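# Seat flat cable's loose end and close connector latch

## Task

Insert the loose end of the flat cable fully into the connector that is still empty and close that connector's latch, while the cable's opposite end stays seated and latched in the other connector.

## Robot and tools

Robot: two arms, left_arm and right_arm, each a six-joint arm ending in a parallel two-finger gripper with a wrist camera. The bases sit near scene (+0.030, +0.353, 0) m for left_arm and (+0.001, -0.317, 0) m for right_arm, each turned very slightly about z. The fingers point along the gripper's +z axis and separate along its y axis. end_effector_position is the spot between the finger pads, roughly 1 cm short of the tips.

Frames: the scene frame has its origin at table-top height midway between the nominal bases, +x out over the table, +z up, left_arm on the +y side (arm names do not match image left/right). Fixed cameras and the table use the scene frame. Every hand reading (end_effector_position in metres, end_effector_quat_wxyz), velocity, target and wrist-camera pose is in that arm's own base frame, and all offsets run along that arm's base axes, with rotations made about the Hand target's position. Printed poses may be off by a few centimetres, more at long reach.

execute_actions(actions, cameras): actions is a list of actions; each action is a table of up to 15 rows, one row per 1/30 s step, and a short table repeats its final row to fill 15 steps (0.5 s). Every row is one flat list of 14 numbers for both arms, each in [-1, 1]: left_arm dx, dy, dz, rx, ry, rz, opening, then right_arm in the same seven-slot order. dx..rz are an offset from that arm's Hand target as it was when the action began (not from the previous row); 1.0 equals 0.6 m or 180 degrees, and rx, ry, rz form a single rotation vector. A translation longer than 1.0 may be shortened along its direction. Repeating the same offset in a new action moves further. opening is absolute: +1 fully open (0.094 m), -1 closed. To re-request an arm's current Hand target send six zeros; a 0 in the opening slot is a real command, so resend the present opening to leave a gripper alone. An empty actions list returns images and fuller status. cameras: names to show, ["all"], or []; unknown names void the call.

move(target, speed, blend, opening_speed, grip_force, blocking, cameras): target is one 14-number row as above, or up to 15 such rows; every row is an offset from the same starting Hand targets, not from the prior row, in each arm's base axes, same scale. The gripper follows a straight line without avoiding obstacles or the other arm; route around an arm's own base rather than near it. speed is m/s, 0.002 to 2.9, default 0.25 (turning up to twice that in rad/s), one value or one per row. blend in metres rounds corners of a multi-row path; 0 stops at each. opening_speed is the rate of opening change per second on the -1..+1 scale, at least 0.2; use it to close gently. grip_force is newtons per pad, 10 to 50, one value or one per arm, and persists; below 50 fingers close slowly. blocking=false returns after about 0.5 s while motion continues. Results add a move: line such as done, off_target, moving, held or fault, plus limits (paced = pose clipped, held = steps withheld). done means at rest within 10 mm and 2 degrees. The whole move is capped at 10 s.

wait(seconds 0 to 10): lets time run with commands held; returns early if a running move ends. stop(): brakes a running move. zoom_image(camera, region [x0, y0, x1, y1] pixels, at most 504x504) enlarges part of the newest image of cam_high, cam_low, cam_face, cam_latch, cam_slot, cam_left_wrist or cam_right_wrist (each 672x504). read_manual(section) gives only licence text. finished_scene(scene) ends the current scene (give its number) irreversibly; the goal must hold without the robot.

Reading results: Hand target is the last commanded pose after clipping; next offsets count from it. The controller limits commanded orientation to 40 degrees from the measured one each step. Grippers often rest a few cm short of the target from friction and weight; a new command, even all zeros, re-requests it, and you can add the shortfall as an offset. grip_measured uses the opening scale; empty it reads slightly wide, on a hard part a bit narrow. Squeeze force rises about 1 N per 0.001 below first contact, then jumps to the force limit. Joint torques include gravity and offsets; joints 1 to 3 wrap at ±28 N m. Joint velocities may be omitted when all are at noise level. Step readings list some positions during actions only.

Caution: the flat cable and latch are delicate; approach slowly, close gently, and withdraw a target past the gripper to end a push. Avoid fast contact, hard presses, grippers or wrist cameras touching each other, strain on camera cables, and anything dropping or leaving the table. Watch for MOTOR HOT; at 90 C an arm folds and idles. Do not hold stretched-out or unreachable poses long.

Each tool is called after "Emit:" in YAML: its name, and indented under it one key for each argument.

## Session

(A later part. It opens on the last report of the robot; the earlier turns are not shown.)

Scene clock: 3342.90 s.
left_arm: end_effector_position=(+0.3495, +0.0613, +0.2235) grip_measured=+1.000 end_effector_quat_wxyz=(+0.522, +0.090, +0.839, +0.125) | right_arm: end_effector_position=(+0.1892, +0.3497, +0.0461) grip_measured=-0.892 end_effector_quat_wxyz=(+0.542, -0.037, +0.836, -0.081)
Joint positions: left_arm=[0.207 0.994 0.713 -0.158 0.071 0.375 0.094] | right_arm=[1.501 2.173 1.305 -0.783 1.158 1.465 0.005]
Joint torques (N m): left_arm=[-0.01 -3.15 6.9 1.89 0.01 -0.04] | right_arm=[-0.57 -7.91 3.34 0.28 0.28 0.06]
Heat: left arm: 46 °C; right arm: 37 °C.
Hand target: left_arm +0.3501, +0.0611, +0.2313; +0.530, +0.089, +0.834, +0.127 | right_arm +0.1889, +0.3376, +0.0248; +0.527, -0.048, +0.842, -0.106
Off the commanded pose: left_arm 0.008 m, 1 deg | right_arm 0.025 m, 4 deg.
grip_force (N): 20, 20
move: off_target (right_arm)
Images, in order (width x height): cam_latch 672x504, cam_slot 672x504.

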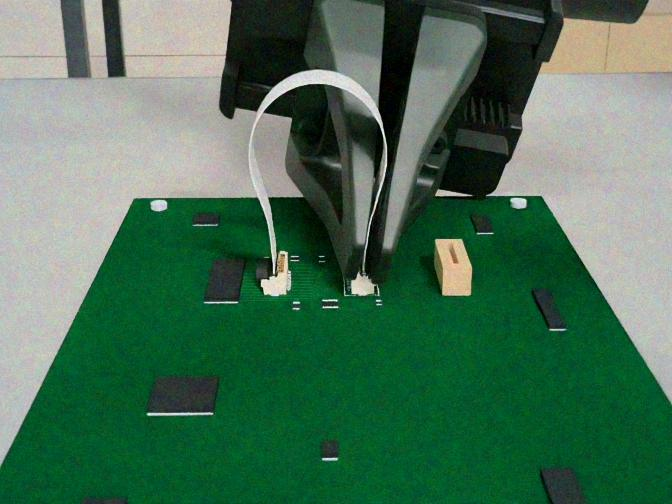

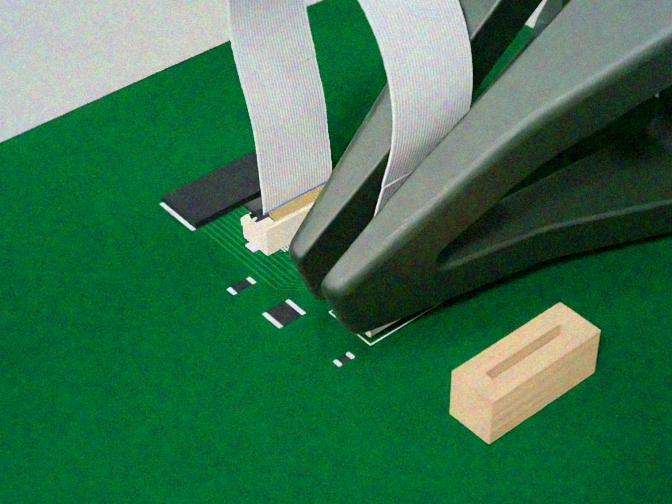

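Emit:
move:
  target: [0,0,0,0,0,0,1, 0,-0.003,-0.005,-0.002,0,0,-0.89]
  speed: 0.02

Emit:
move:
  target: [0,0,0,0,0,0,1, 0,-0.002,-0.004,-0.002,0,0,-0.89]
  speed: 0.02
  cameras: ["cam_latch","cam_slot"]

Emit:
zoom_image:
  camera: "cam_latch"
  region: [330, 230, 400, 300]

Emit:
zoom_image:
  camera: "cam_slot"
  region: [310, 240, 430, 350]

Scene clock: 3385.17 s.
left_arm: end_effector_position=(+0.3495, +0.0613, +0.2235) grip_measured=+1.000 end_effector_quat_wxyz=(+0.522, +0.090, +0.839, +0.125) | right_arm: end_effector_position=(+0.1896, +0.3487, +0.0460) grip_measured=-0.892 end_effector_quat_wxyz=(+0.545, -0.037, +0.834, -0.082)
Joint positions: left_arm=[0.207 0.994 0.713 -0.158 0.071 0.375 0.094] | right_arm=[1.501 2.173 1.299 -0.778 1.165 1.466 0.005]
Joint torques (N m): left_arm=[-0.02 -3.14 6.89 1.89 0.02 -0.04] | right_arm=[-0.5 -7.5 3.12 0.23 0.22 0.01]
Heat: left arm: 46 °C; right arm: 37 °C.
Hand target: left_arm +0.3501, +0.0611, +0.2313; +0.530, +0.089, +0.834, +0.127 | right_arm +0.1889, +0.3359, +0.0217; +0.527, -0.049, +0.841, -0.109
Off the commanded pose: left_arm 0.008 m, 1 deg | right_arm 0.028 m, 4 deg.
grip_force (N): 20, 20
move: off_target (right_arm)

Scene clock: 3385.93 s.
left_arm: end_effector_position=(+0.3495, +0.0613, +0.2235) grip_measured=+1.000 end_effector_quat_wxyz=(+0.522, +0.090, +0.839, +0.125) | right_arm: end_effector_position=(+0.1901, +0.3484, +0.0460) grip_measured=-0.892 end_effector_quat_wxyz=(+0.548, -0.037, +0.832, -0.082)
Joint positions: left_arm=[0.207 0.994 0.713 -0.158 0.071 0.375 0.094] | right_arm=[1.501 2.175 1.297 -0.775 1.172 1.468 0.005]
Joint torques (N m): left_arm=[-0.01 -3.12 6.89 1.89 0.02 -0.04] | right_arm=[-0.47 -7.19 2.86 0.22 0.14 0.02]
Heat: left arm: 46 °C; right arm: 37 °C.
Hand target: left_arm +0.3501, +0.0611, +0.2313; +0.530, +0.089, +0.834, +0.127 | right_arm +0.1889, +0.3347, +0.0194; +0.527, -0.051, +0.841, -0.111
Off the commanded pose: left_arm 0.008 m, 1 deg | right_arm 0.030 m, 5 deg.
grip_force (N): 20, 20
move: off_target (right_arm)
Images, in order (width x height): cam_latch 672x504, cam_slot 672x504.

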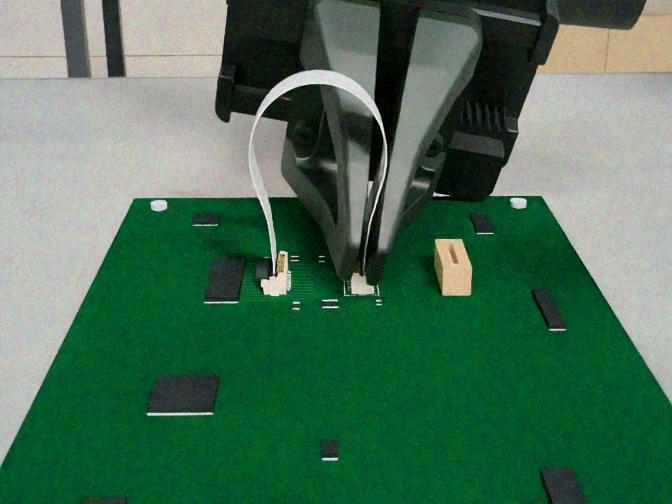

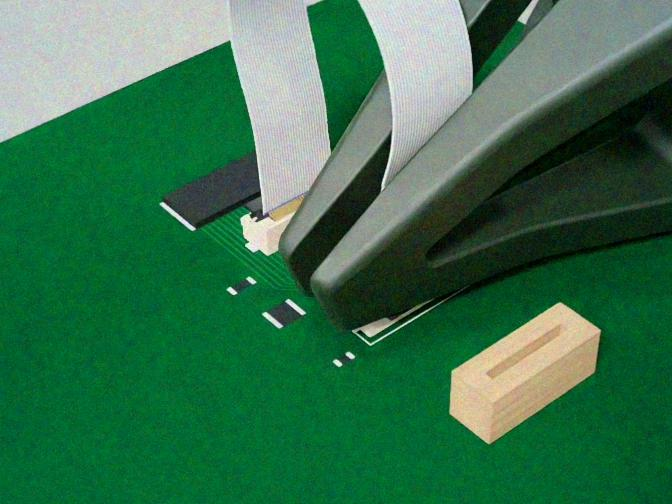

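Scaled by 7.200 from the camera's 672x504 image, which has a finer 960x720 frame.

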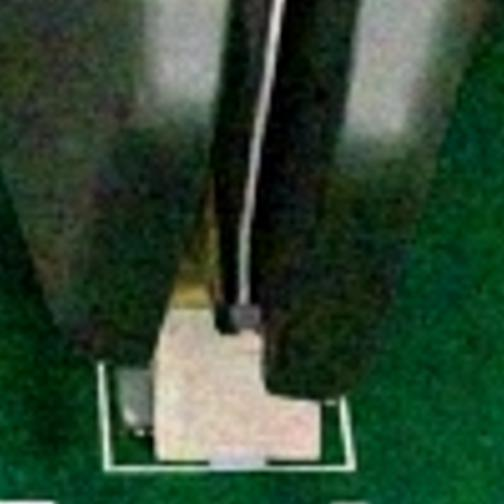

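Scaled by 4.200 from the camera's 672x504 image, which has a finer 960x720 frame.

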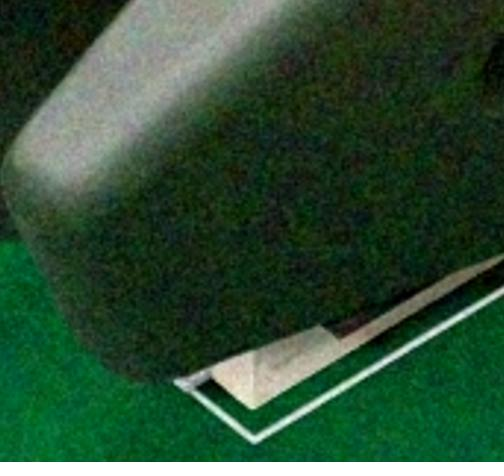

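Emit:
move:
  target: [0,0,0,0,0,0,1, 0,0.003,-0.008,0,0,0,-0.89]
  speed: 0.02

Emit:
move:
  target: [0,0,0,0,0,0,1, 0,0.003,-0.008,0,0,0,-0.89]
  speed: 0.02
  cameras: ["cam_latch","cam_slot","cam_face"]

Emit:
zoom_image:
  camera: "cam_latch"
  region: [330, 230, 400, 300]

Emit:
zoom_image:
  camera: "cam_slot"
  region: [350, 280, 450, 350]

Emit:
zoom_image:
  camera: "cam_face"
  region: [220, 160, 340, 240]

Scene clock: 3397.80 s.
left_arm: end_effector_position=(+0.3495, +0.0613, +0.2235) grip_measured=+1.000 end_effector_quat_wxyz=(+0.522, +0.090, +0.839, +0.125) | right_arm: end_effector_position=(+0.1910, +0.3480, +0.0455) grip_measured=-0.892 end_effector_quat_wxyz=(+0.553, -0.036, +0.828, -0.083)
Joint positions: left_arm=[0.207 0.994 0.713 -0.158 0.071 0.375 0.094] | right_arm=[1.501 2.183 1.297 -0.775 1.185 1.475 0.005]
Joint torques (N m): left_arm=[-0.01 -3.12 6.9 1.89 0.01 -0.04] | right_arm=[-0.34 -6.64 3.49 0.27 0.05 -0.04]
Heat: left arm: 46 °C; right arm: 37 °C.
Hand target: left_arm +0.3501, +0.0611, +0.2313; +0.530, +0.089, +0.834, +0.127 | right_arm +0.1889, +0.3365, +0.0146; +0.527, -0.051, +0.841, -0.112
Off the commanded pose: left_arm 0.008 m, 1 deg | right_arm 0.033 m, 5 deg.
grip_force (N): 20, 20
move: off_target (right_arm)

Scene clock: 3398.63 s.
left_arm: end_effector_position=(+0.3495, +0.0613, +0.2235) grip_measured=+1.000 end_effector_quat_wxyz=(+0.522, +0.090, +0.839, +0.125) | right_arm: end_effector_position=(+0.1916, +0.3483, +0.0453) grip_measured=-0.891 end_effector_quat_wxyz=(+0.557, -0.029, +0.826, -0.079)
Joint positions: left_arm=[0.207 0.994 0.713 -0.158 0.071 0.375 0.094] | right_arm=[1.501 2.188 1.297 -0.771 1.195 1.491 0.005]
Joint torques (N m): left_arm=[-0.01 -3.12 6.89 1.89 0.02 -0.04] | right_arm=[-0.38 -5.75 3.88 0.35 -0.1 -0.12]
Heat: left arm: 46 °C; right arm: 37 °C.
Hand target: left_arm +0.3501, +0.0611, +0.2313; +0.530, +0.089, +0.834, +0.127 | right_arm +0.1890, +0.3383, +0.0098; +0.527, -0.051, +0.841, -0.112
Off the commanded pose: left_arm 0.008 m, 1 deg | right_arm 0.037 m, 6 deg.
grip_force (N): 20, 20
move: off_target (right_arm)
Images, in order (width x height): cam_face 672x504, cam_latch 672x504, cam_slot 672x504.

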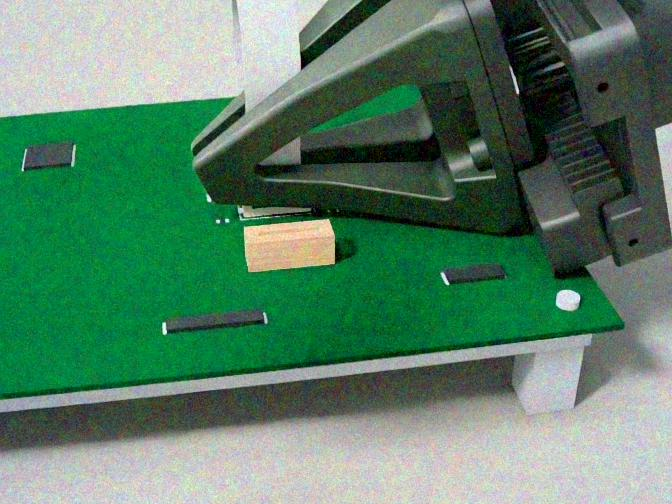

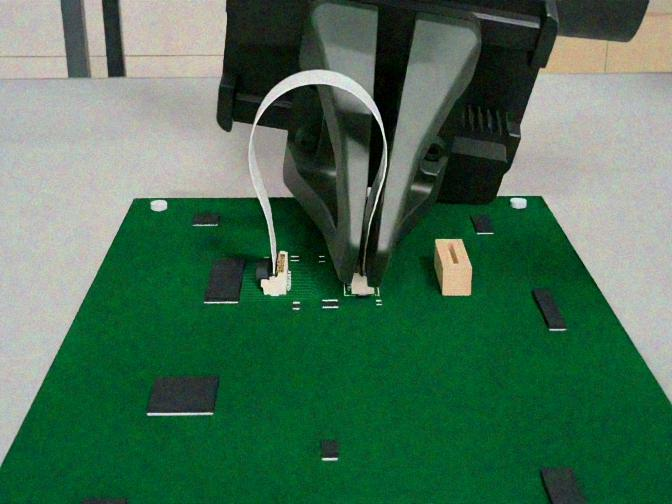

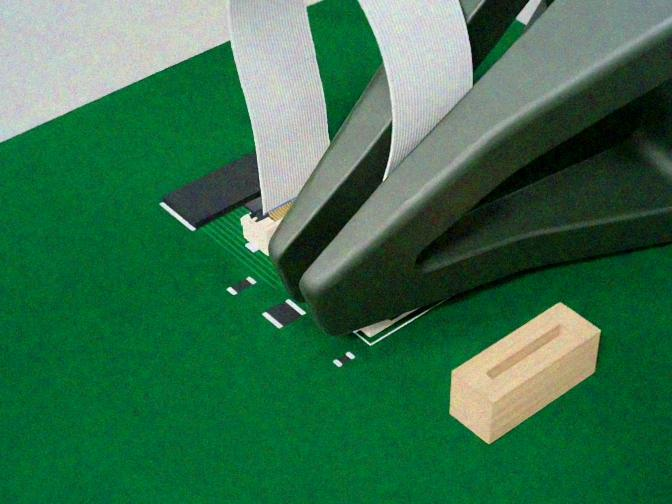

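Scaled by 7.200 from the camera's 672x504 image, which has a finer 960x720 frame.

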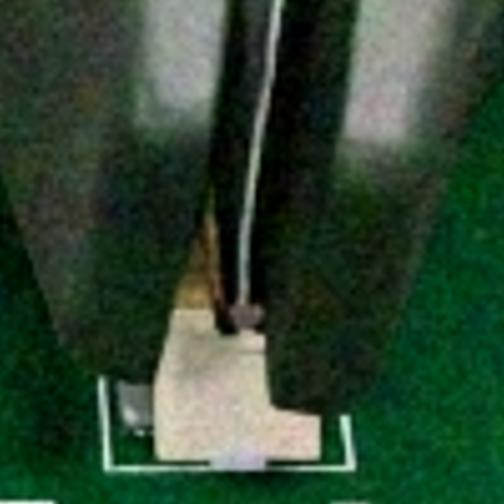

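Scaled by 5.040 from the camera's 672x504 image, which has a finer 960x720 frame.

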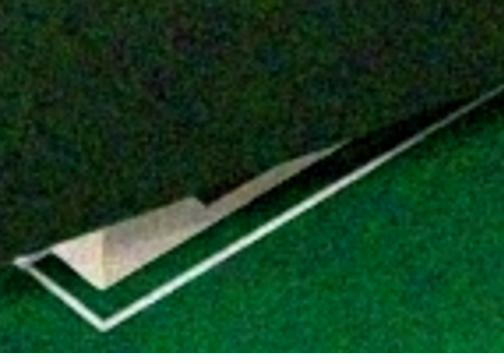

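Scaled by 4.200 from the camera's 672x504 image, which has a finer 960x720 frame.

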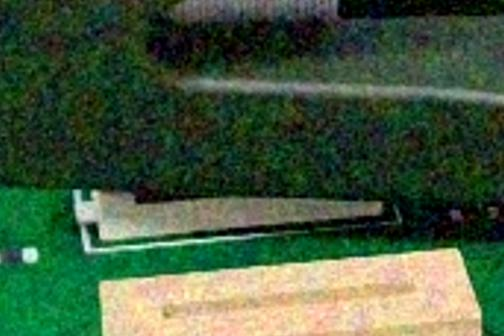

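Emit:
move:
  target: [0,0,0,0,0,0,1, 0,0.01,0.05,0.0,0,0,-0.89]
  speed: 0.03

Emit:
move:
  target: [0,0,0,0,0,0,1, 0,0.006,0.02,0.002,0,0,-0.89]
  speed: 0.03
  cameras: ["cam_latch","cam_slot"]

Emit:
zoom_image:
  camera: "cam_latch"
  region: [330, 230, 400, 300]

Emit:
zoom_image:
  camera: "cam_slot"
  region: [310, 240, 430, 350]

Scene clock: 3416.63 s.
left_arm: end_effector_position=(+0.3495, +0.0613, +0.2235) grip_measured=+1.000 end_effector_quat_wxyz=(+0.522, +0.090, +0.839, +0.125) | right_arm: end_effector_position=(+0.1898, +0.3484, +0.0466) grip_measured=-0.891 end_effector_quat_wxyz=(+0.545, -0.042, +0.832, -0.094)
Joint positions: left_arm=[0.207 0.994 0.713 -0.158 0.071 0.375 0.094] | right_arm=[1.501 2.188 1.323 -0.822 1.168 1.476 0.005]
Joint torques (N m): left_arm=[-0.03 -3.12 6.87 1.89 0.02 -0.05] | right_arm=[-0.38 -9.91 6.67 -0.17 0.19 -0.04]
Heat: left arm: 46 °C; right arm: 37 °C.
Hand target: left_arm +0.3501, +0.0611, +0.2313; +0.530, +0.089, +0.834, +0.127 | right_arm +0.1890, +0.3442, +0.0398; +0.527, -0.051, +0.841, -0.112
Off the commanded pose: left_arm 0.008 m, 1 deg | right_arm 0.008 m, 3 deg.
grip_force (N): 20, 20
move: off_target (right_arm)

Scene clock: 3417.53 s.
left_arm: end_effector_position=(+0.3495, +0.0613, +0.2235) grip_measured=+1.000 end_effector_quat_wxyz=(+0.522, +0.090, +0.839, +0.125) | right_arm: end_effector_position=(+0.1879, +0.3488, +0.0470) grip_measured=-0.891 end_effector_quat_wxyz=(+0.532, -0.047, +0.840, -0.101)
Joint positions: left_arm=[0.207 0.994 0.713 -0.158 0.071 0.375 0.094] | right_arm=[1.5 2.188 1.346 -0.862 1.14 1.473 0.005]
Joint torques (N m): left_arm=[-0.02 -3.14 6.89 1.89 0.02 -0.04] | right_arm=[-0.42 -11.56 7.54 -0.22 0.44 -0.03]
Heat: left arm: 46 °C; right arm: 37 °C.
Hand target: left_arm +0.3501, +0.0611, +0.2313; +0.530, +0.089, +0.834, +0.127 | right_arm +0.1890, +0.3478, +0.0518; +0.527, -0.049, +0.841, -0.109
Off the commanded pose: left_arm 0.008 m, 1 deg | right_arm 0.005 m, 1 deg.
grip_force (N): 20, 20
move: done
Images, in order (width x height): cam_latch 672x504, cam_slot 672x504.

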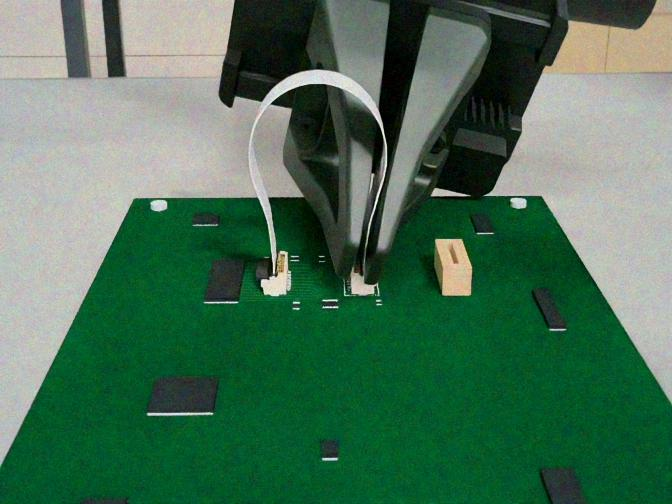

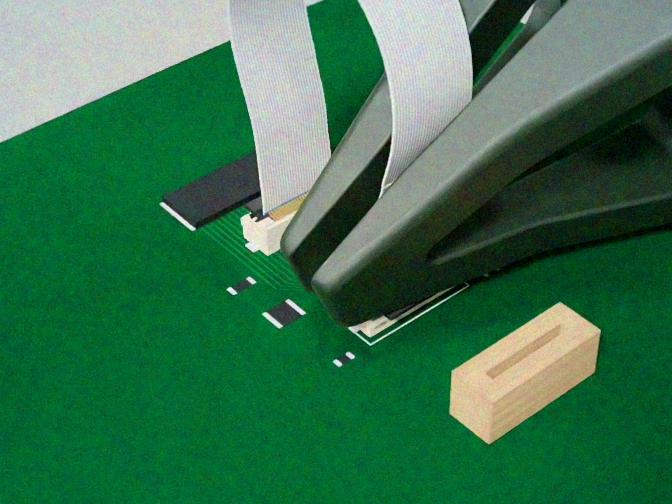

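Scaled by 7.200 from the camera's 672x504 image, which has a finer 960x720 frame.

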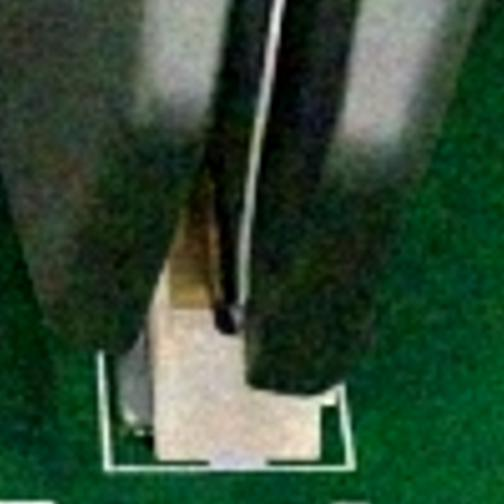

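Scaled by 4.200 from the camera's 672x504 image, which has a finer 960x720 frame.

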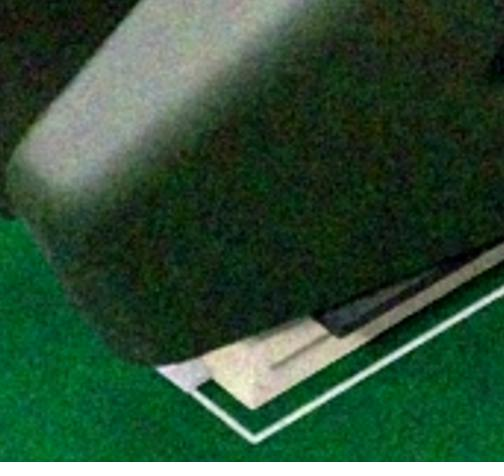

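Emit:
move:
  target: [0,0,0,0,0,0,1, 0,0.003,0.012,0.003,0,0,-0.8]
  speed: 0.03

Emit:
move:
  target: [0,0,0,0,0,0,1, 0,0.003,0.012,0.003,0,0,-0.7]
  speed: 0.03
  cameras: ["cam_latch","cam_slot"]

Emit:
zoom_image:
  camera: "cam_latch"
  region: [330, 230, 400, 300]

Emit:
zoom_image:
  camera: "cam_slot"
  region: [310, 240, 430, 350]

Scene clock: 3425.90 s.
left_arm: end_effector_position=(+0.3495, +0.0613, +0.2235) grip_measured=+1.000 end_effector_quat_wxyz=(+0.522, +0.090, +0.839, +0.125) | right_arm: end_effector_position=(+0.1871, +0.3470, +0.0478) grip_measured=-0.802 end_effector_quat_wxyz=(+0.527, -0.053, +0.841, -0.109)
Joint positions: left_arm=[0.207 0.994 0.713 -0.158 0.071 0.375 0.094] | right_arm=[1.5 2.188 1.354 -0.891 1.131 1.473 0.009]
Joint torques (N m): left_arm=[-0.01 -3.14 6.89 1.89 0.02 -0.04] | right_arm=[-0.46 -12.86 7.75 -0.15 0.5 -0.05]
Heat: left arm: 46 °C; right arm: 38 °C.
Hand target: left_arm +0.3501, +0.0611, +0.2313; +0.530, +0.089, +0.834, +0.127 | right_arm +0.1890, +0.3496, +0.0590; +0.528, -0.047, +0.842, -0.105
Off the commanded pose: left_arm 0.008 m, 1 deg | right_arm 0.012 m, 1 deg.
grip_force (N): 20, 20
move: off_target (right_arm)

Scene clock: 3426.80 s.
left_arm: end_effector_position=(+0.3495, +0.0613, +0.2235) grip_measured=+1.000 end_effector_quat_wxyz=(+0.522, +0.090, +0.839, +0.125) | right_arm: end_effector_position=(+0.1864, +0.3456, +0.0506) grip_measured=-0.702 end_effector_quat_wxyz=(+0.523, -0.056, +0.843, -0.115)
Joint positions: left_arm=[0.207 0.994 0.713 -0.158 0.071 0.375 0.094] | right_arm=[1.5 2.183 1.364 -0.919 1.123 1.473 0.014]
Joint torques (N m): left_arm=[-0.01 -3.15 6.87 1.89 0.02 -0.03] | right_arm=[-0.32 -13.59 8.03 -0.04 0.57 0.02]
Heat: left arm: 46 °C; right arm: 38 °C.
Hand target: left_arm +0.3501, +0.0611, +0.2313; +0.530, +0.089, +0.834, +0.127 | right_arm +0.1890, +0.3514, +0.0661; +0.528, -0.044, +0.842, -0.101
Off the commanded pose: left_arm 0.008 m, 1 deg | right_arm 0.017 m, 2 deg.
grip_force (N): 20, 20
move: off_target (right_arm)
Images, in order (width x height): cam_latch 672x504, cam_slot 672x504.

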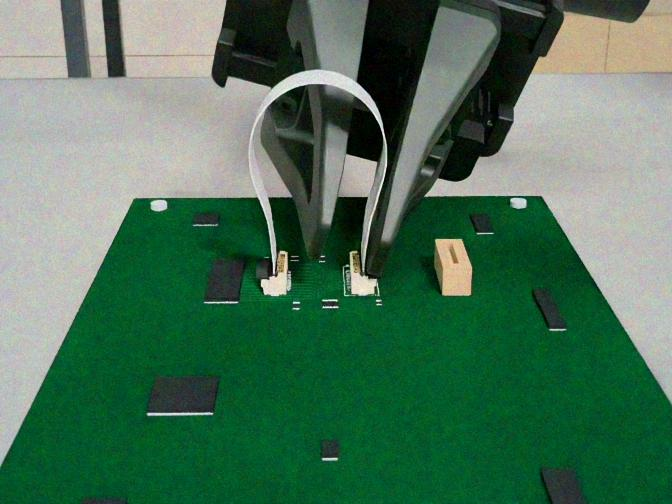

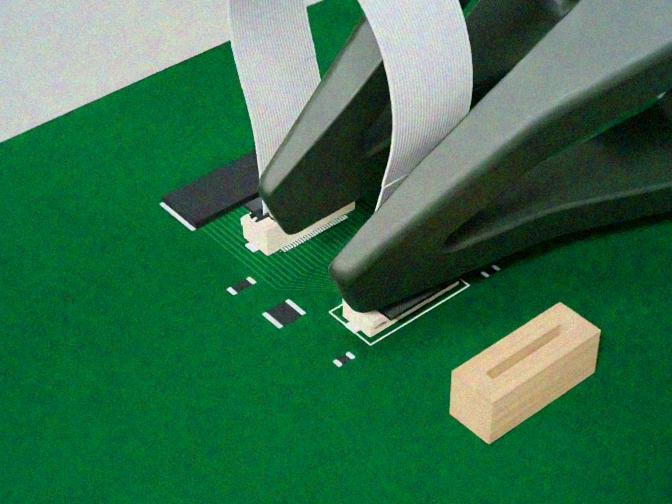

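Scaled by 7.200 from the camera's 672x504 image, which has a finer 960x720 frame.

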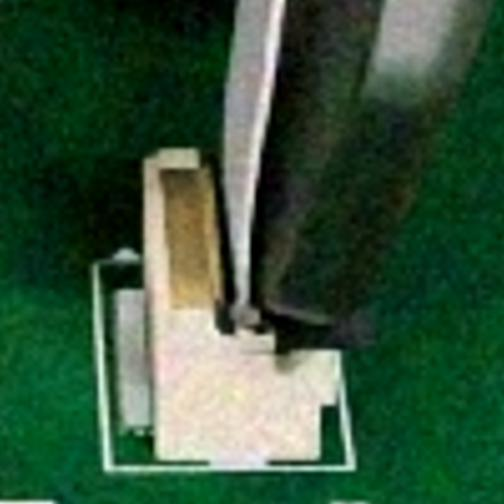

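Scaled by 4.200 from the camera's 672x504 image, which has a finer 960x720 frame.

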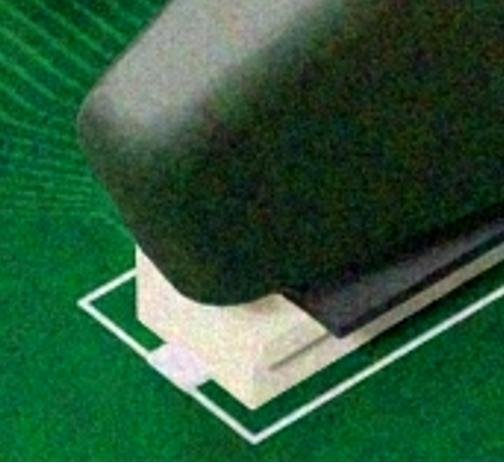

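Emit:
move:
  target: [0,0,0,0,0,0,1, 0,0.003,0.008,0.003,0,0,-0.6]
  speed: 0.03

Emit:
move:
  target: [0,0,0,0,0,0,1, 0,0.003,0.005,0.004,0,0,-0.5]
  speed: 0.03
  cameras: ["cam_latch","cam_slot"]

Emit:
zoom_image:
  camera: "cam_latch"
  region: [330, 230, 400, 300]

Emit:
zoom_image:
  camera: "cam_latch"
  region: [240, 235, 310, 305]

Emit:
zoom_image:
  camera: "cam_slot"
  region: [310, 240, 430, 350]

Scene clock: 3437.93 s.
left_arm: end_effector_position=(+0.3495, +0.0613, +0.2235) grip_measured=+1.000 end_effector_quat_wxyz=(+0.522, +0.090, +0.839, +0.125) | right_arm: end_effector_position=(+0.1865, +0.3477, +0.0553) grip_measured=-0.602 end_effector_quat_wxyz=(+0.523, -0.053, +0.843, -0.111)
Joint positions: left_arm=[0.207 0.994 0.713 -0.158 0.071 0.375 0.094] | right_arm=[1.5 2.174 1.374 -0.927 1.122 1.473 0.019]
Joint torques (N m): left_arm=[-0.01 -3.12 6.89 1.9 0.01 -0.03] | right_arm=[-0.38 -13.57 8.23 -0.03 0.57 -0.02]
Heat: left arm: 46 °C; right arm: 39 °C.
Hand target: left_arm +0.3501, +0.0611, +0.2313; +0.530, +0.089, +0.834, +0.127 | right_arm +0.1890, +0.3532, +0.0710; +0.528, -0.042, +0.843, -0.097
Off the commanded pose: left_arm 0.008 m, 1 deg | right_arm 0.017 m, 2 deg.
grip_force (N): 20, 20
move: off_target (right_arm)

Scene clock: 3438.63 s.
left_arm: end_effector_position=(+0.3495, +0.0613, +0.2235) grip_measured=+1.000 end_effector_quat_wxyz=(+0.522, +0.090, +0.839, +0.125) | right_arm: end_effector_position=(+0.1864, +0.3481, +0.0572) grip_measured=-0.502 end_effector_quat_wxyz=(+0.523, -0.052, +0.844, -0.108)
Joint positions: left_arm=[0.207 0.994 0.713 -0.158 0.071 0.375 0.094] | right_arm=[1.5 2.168 1.374 -0.927 1.121 1.473 0.023]
Joint torques (N m): left_arm=[-0.01 -3.14 6.87 1.89 0.02 -0.04] | right_arm=[-0.39 -13.57 8.83 -0.05 0.62 0.03]
Heat: left arm: 46 °C; right arm: 39 °C.
Hand target: left_arm +0.3501, +0.0611, +0.2313; +0.530, +0.089, +0.834, +0.127 | right_arm +0.1890, +0.3550, +0.0740; +0.528, -0.038, +0.843, -0.092
Off the commanded pose: left_arm 0.008 m, 1 deg | right_arm 0.018 m, 2 deg.
grip_force (N): 20, 20
move: off_target (right_arm)
Images, in order (width x height): cam_latch 672x504, cam_slot 672x504.

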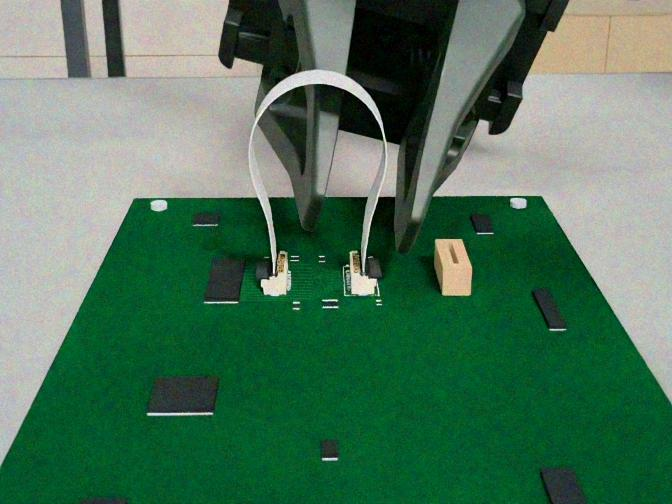

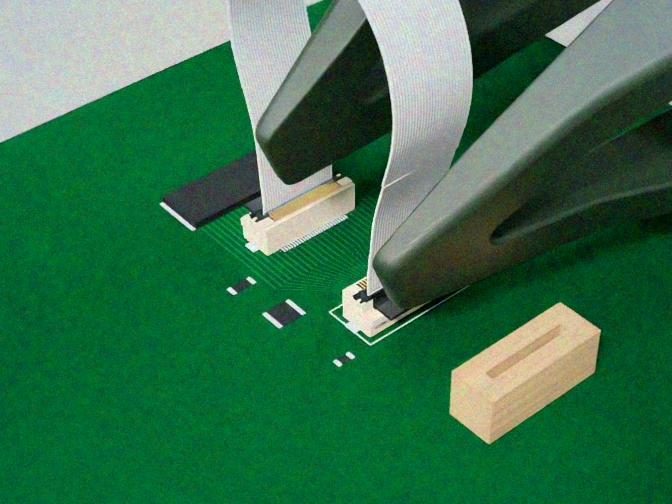

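Scaled by 7.200 from the camera's 672x504 image, which has a finer 960x720 frame.

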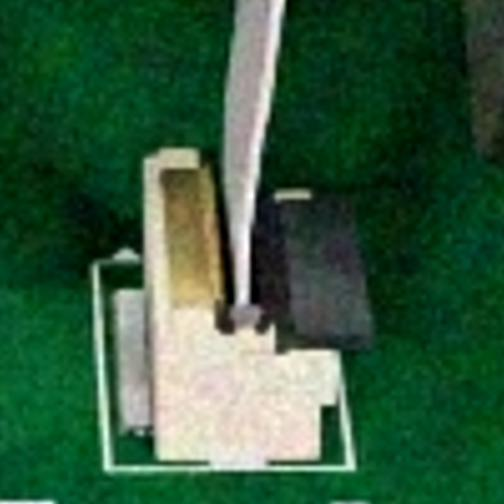

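Scaled by 7.200 from the camera's 672x504 image, which has a finer 960x720 frame.

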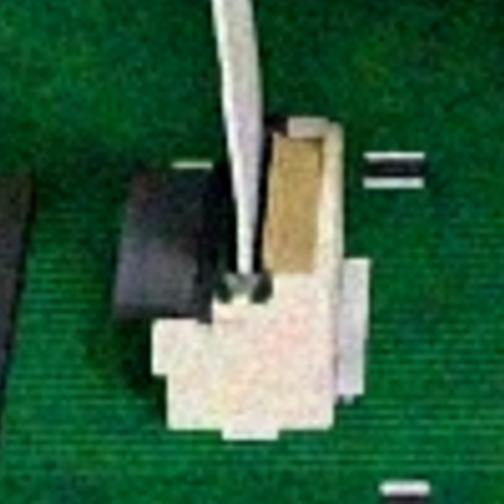

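Scaled by 4.200 from the camera's 672x504 image, which has a finer 960x720 frame.

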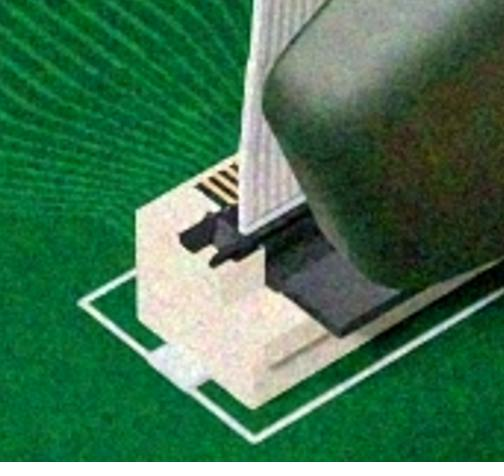

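Emit:
move:
  target: [0,0,0,0,0,0,1, -0.05,0,0,0,0,0,-0.4]
  speed: 0.06

Emit:
wait:
  seconds: 0.1
  cameras: ["cam_latch","cam_slot"]

Scene clock: 3459.57 s.
left_arm: end_effector_position=(+0.3495, +0.0613, +0.2235) grip_measured=+1.000 end_effector_quat_wxyz=(+0.522, +0.090, +0.839, +0.125) | right_arm: end_effector_position=(+0.1589, +0.3504, +0.0712) grip_measured=-0.402 end_effector_quat_wxyz=(+0.525, -0.042, +0.845, -0.095)
Joint positions: left_arm=[0.207 0.994 0.713 -0.158 0.071 0.375 0.094] | right_arm=[1.575 2.168 1.432 -1.104 1.106 1.644 0.028]
Joint torques (N m): left_arm=[-0.01 -3.14 6.87 1.88 0.01 -0.04] | right_arm=[0.02 -9.98 8.46 -0.27 0.59 0.07]
Heat: left arm: 46 °C; right arm: 38 °C.
Hand target: left_arm +0.3501, +0.0611, +0.2313; +0.530, +0.089, +0.834, +0.127 | right_arm +0.1590, +0.3550, +0.0740; +0.528, -0.038, +0.843, -0.092
Off the commanded pose: left_arm 0.008 m, 1 deg | right_arm 0.005 m, 1 deg.
grip_force (N): 20, 20
move: done

Scene clock: 3459.67 s.
left_arm: end_effector_position=(+0.3495, +0.0613, +0.2235) grip_measured=+1.000 end_effector_quat_wxyz=(+0.522, +0.090, +0.839, +0.125) | right_arm: end_effector_position=(+0.1589, +0.3504, +0.0712) grip_measured=-0.402 end_effector_quat_wxyz=(+0.525, -0.042, +0.845, -0.094)
Joint positions: left_arm=[0.207 0.994 0.713 -0.158 0.071 0.375 0.094] | right_arm=[1.575 2.168 1.432 -1.104 1.106 1.644 0.028]
Joint torques (N m): left_arm=[-0.01 -3.14 6.9 1.89 0.02 -0.04] | right_arm=[0.06 -9.92 8.47 -0.23 0.57 0.08]
Heat: left arm: 46 °C; right arm: 38 °C.
Hand target: left_arm +0.3501, +0.0611, +0.2313; +0.530, +0.089, +0.834, +0.127 | right_arm +0.1590, +0.3551, +0.0740; +0.528, -0.038, +0.843, -0.092
Tool commands: left_gripper/opening=+1.0 right_gripper/opening=-0.4
Off the commanded pose: left_arm 0.008 m, 1 deg | right_arm 0.005 m, 1 deg.
grip_force (N): 20, 20
wait: 0.10 s; no rest
Images, in order (width x height): cam_latch 672x504, cam_slot 672x504.

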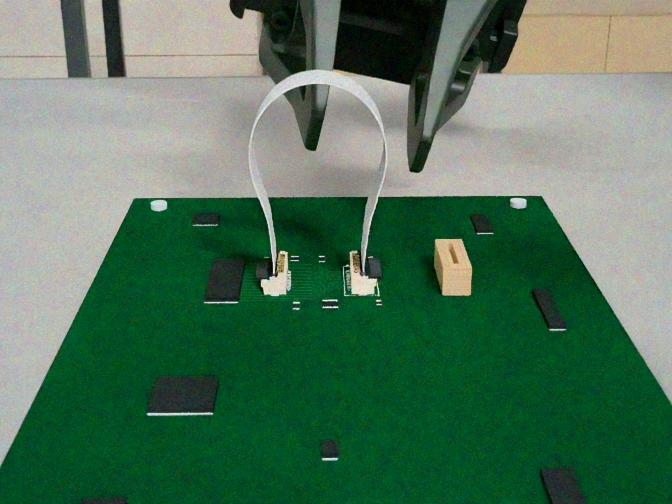

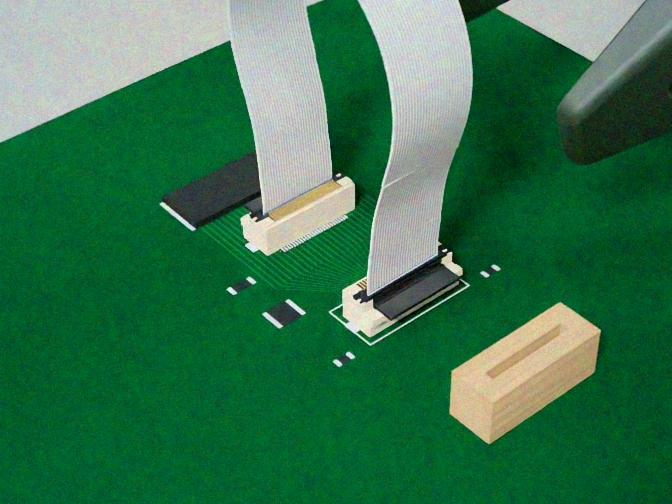

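Emit:
move:
  target: [0,0,0,0,0,0,1, -0.05,0,0.02,0,0,0,-0.4]
  speed: 0.08
  cameras: ["cam_latch","cam_slot","cam_face"]

Emit:
zoom_image:
  camera: "cam_slot"
  region: [230, 150, 480, 350]

Emit:
zoom_image:
  camera: "cam_face"
  region: [200, 100, 340, 240]

Emit:
zoom_image:
  camera: "cam_latch"
  region: [245, 210, 395, 310]

Scene clock: 3469.60 s.
left_arm: end_effector_position=(+0.3495, +0.0613, +0.2235) grip_measured=+1.000 end_effector_quat_wxyz=(+0.522, +0.090, +0.839, +0.125) | right_arm: end_effector_position=(+0.1289, +0.3507, +0.0873) grip_measured=-0.402 end_effector_quat_wxyz=(+0.525, -0.039, +0.846, -0.090)
Joint positions: left_arm=[0.207 0.994 0.713 -0.158 0.071 0.375 0.094] | right_arm=[1.655 2.18 1.509 -1.306 1.08 1.809 0.028]
Joint torques (N m): left_arm=[0.01 -3.14 6.89 1.89 0.02 -0.04] | right_arm=[-0.03 -8.95 8.4 -0.45 0.49 0.1]
Heat: left arm: 46 °C; right arm: 38 °C.
Hand target: left_arm +0.3501, +0.0611, +0.2313; +0.530, +0.089, +0.834, +0.127 | right_arm +0.1290, +0.3551, +0.0860; +0.528, -0.038, +0.843, -0.092
Off the commanded pose: left_arm 0.008 m, 1 deg | right_arm 0.005 m, 1 deg.
grip_force (N): 20, 20
move: done
Images, in order (width x height): cam_face 672x504, cam_latch 672x504, cam_slot 672x504.

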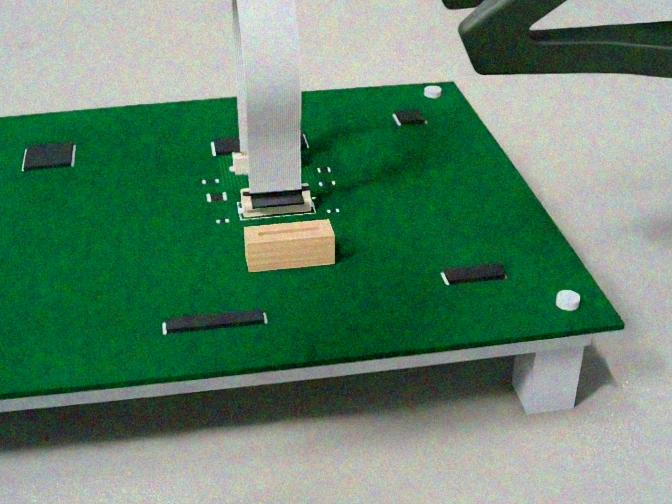

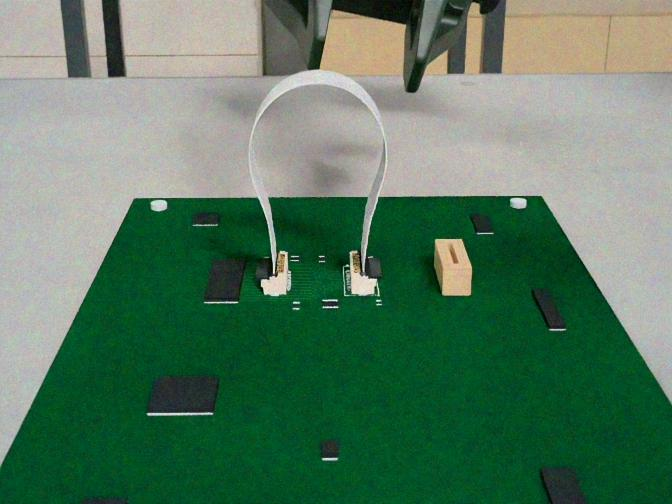

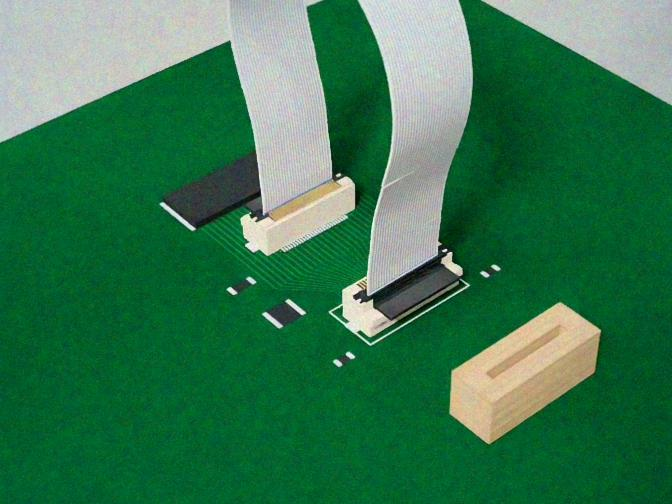

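Scaled by 2.016 from the camera's 672x504 image, which has a finer 960x720 frame.

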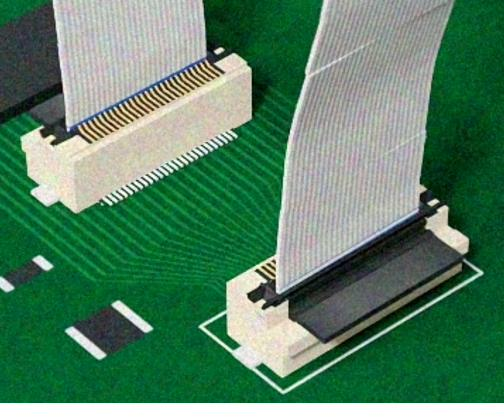

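Scaled by 3.600 from the camera's 672x504 image, which has a finer 960x720 frame.

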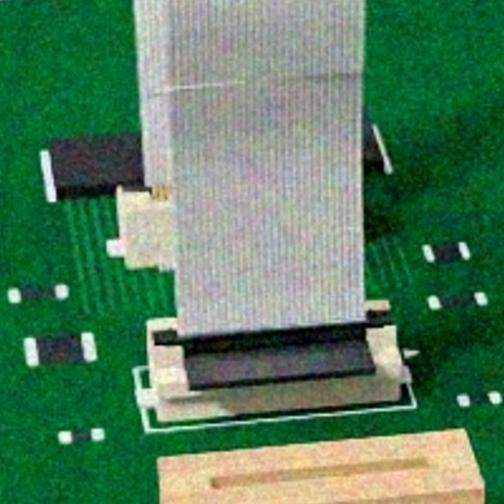

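Scaled by 3.360 from the camera's 672x504 image, which has a finer 960x720 frame.

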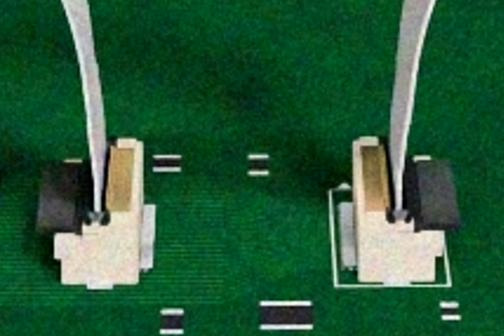

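Emit:
finished_scene:
  scene: 1

The scene is finished: the task was done.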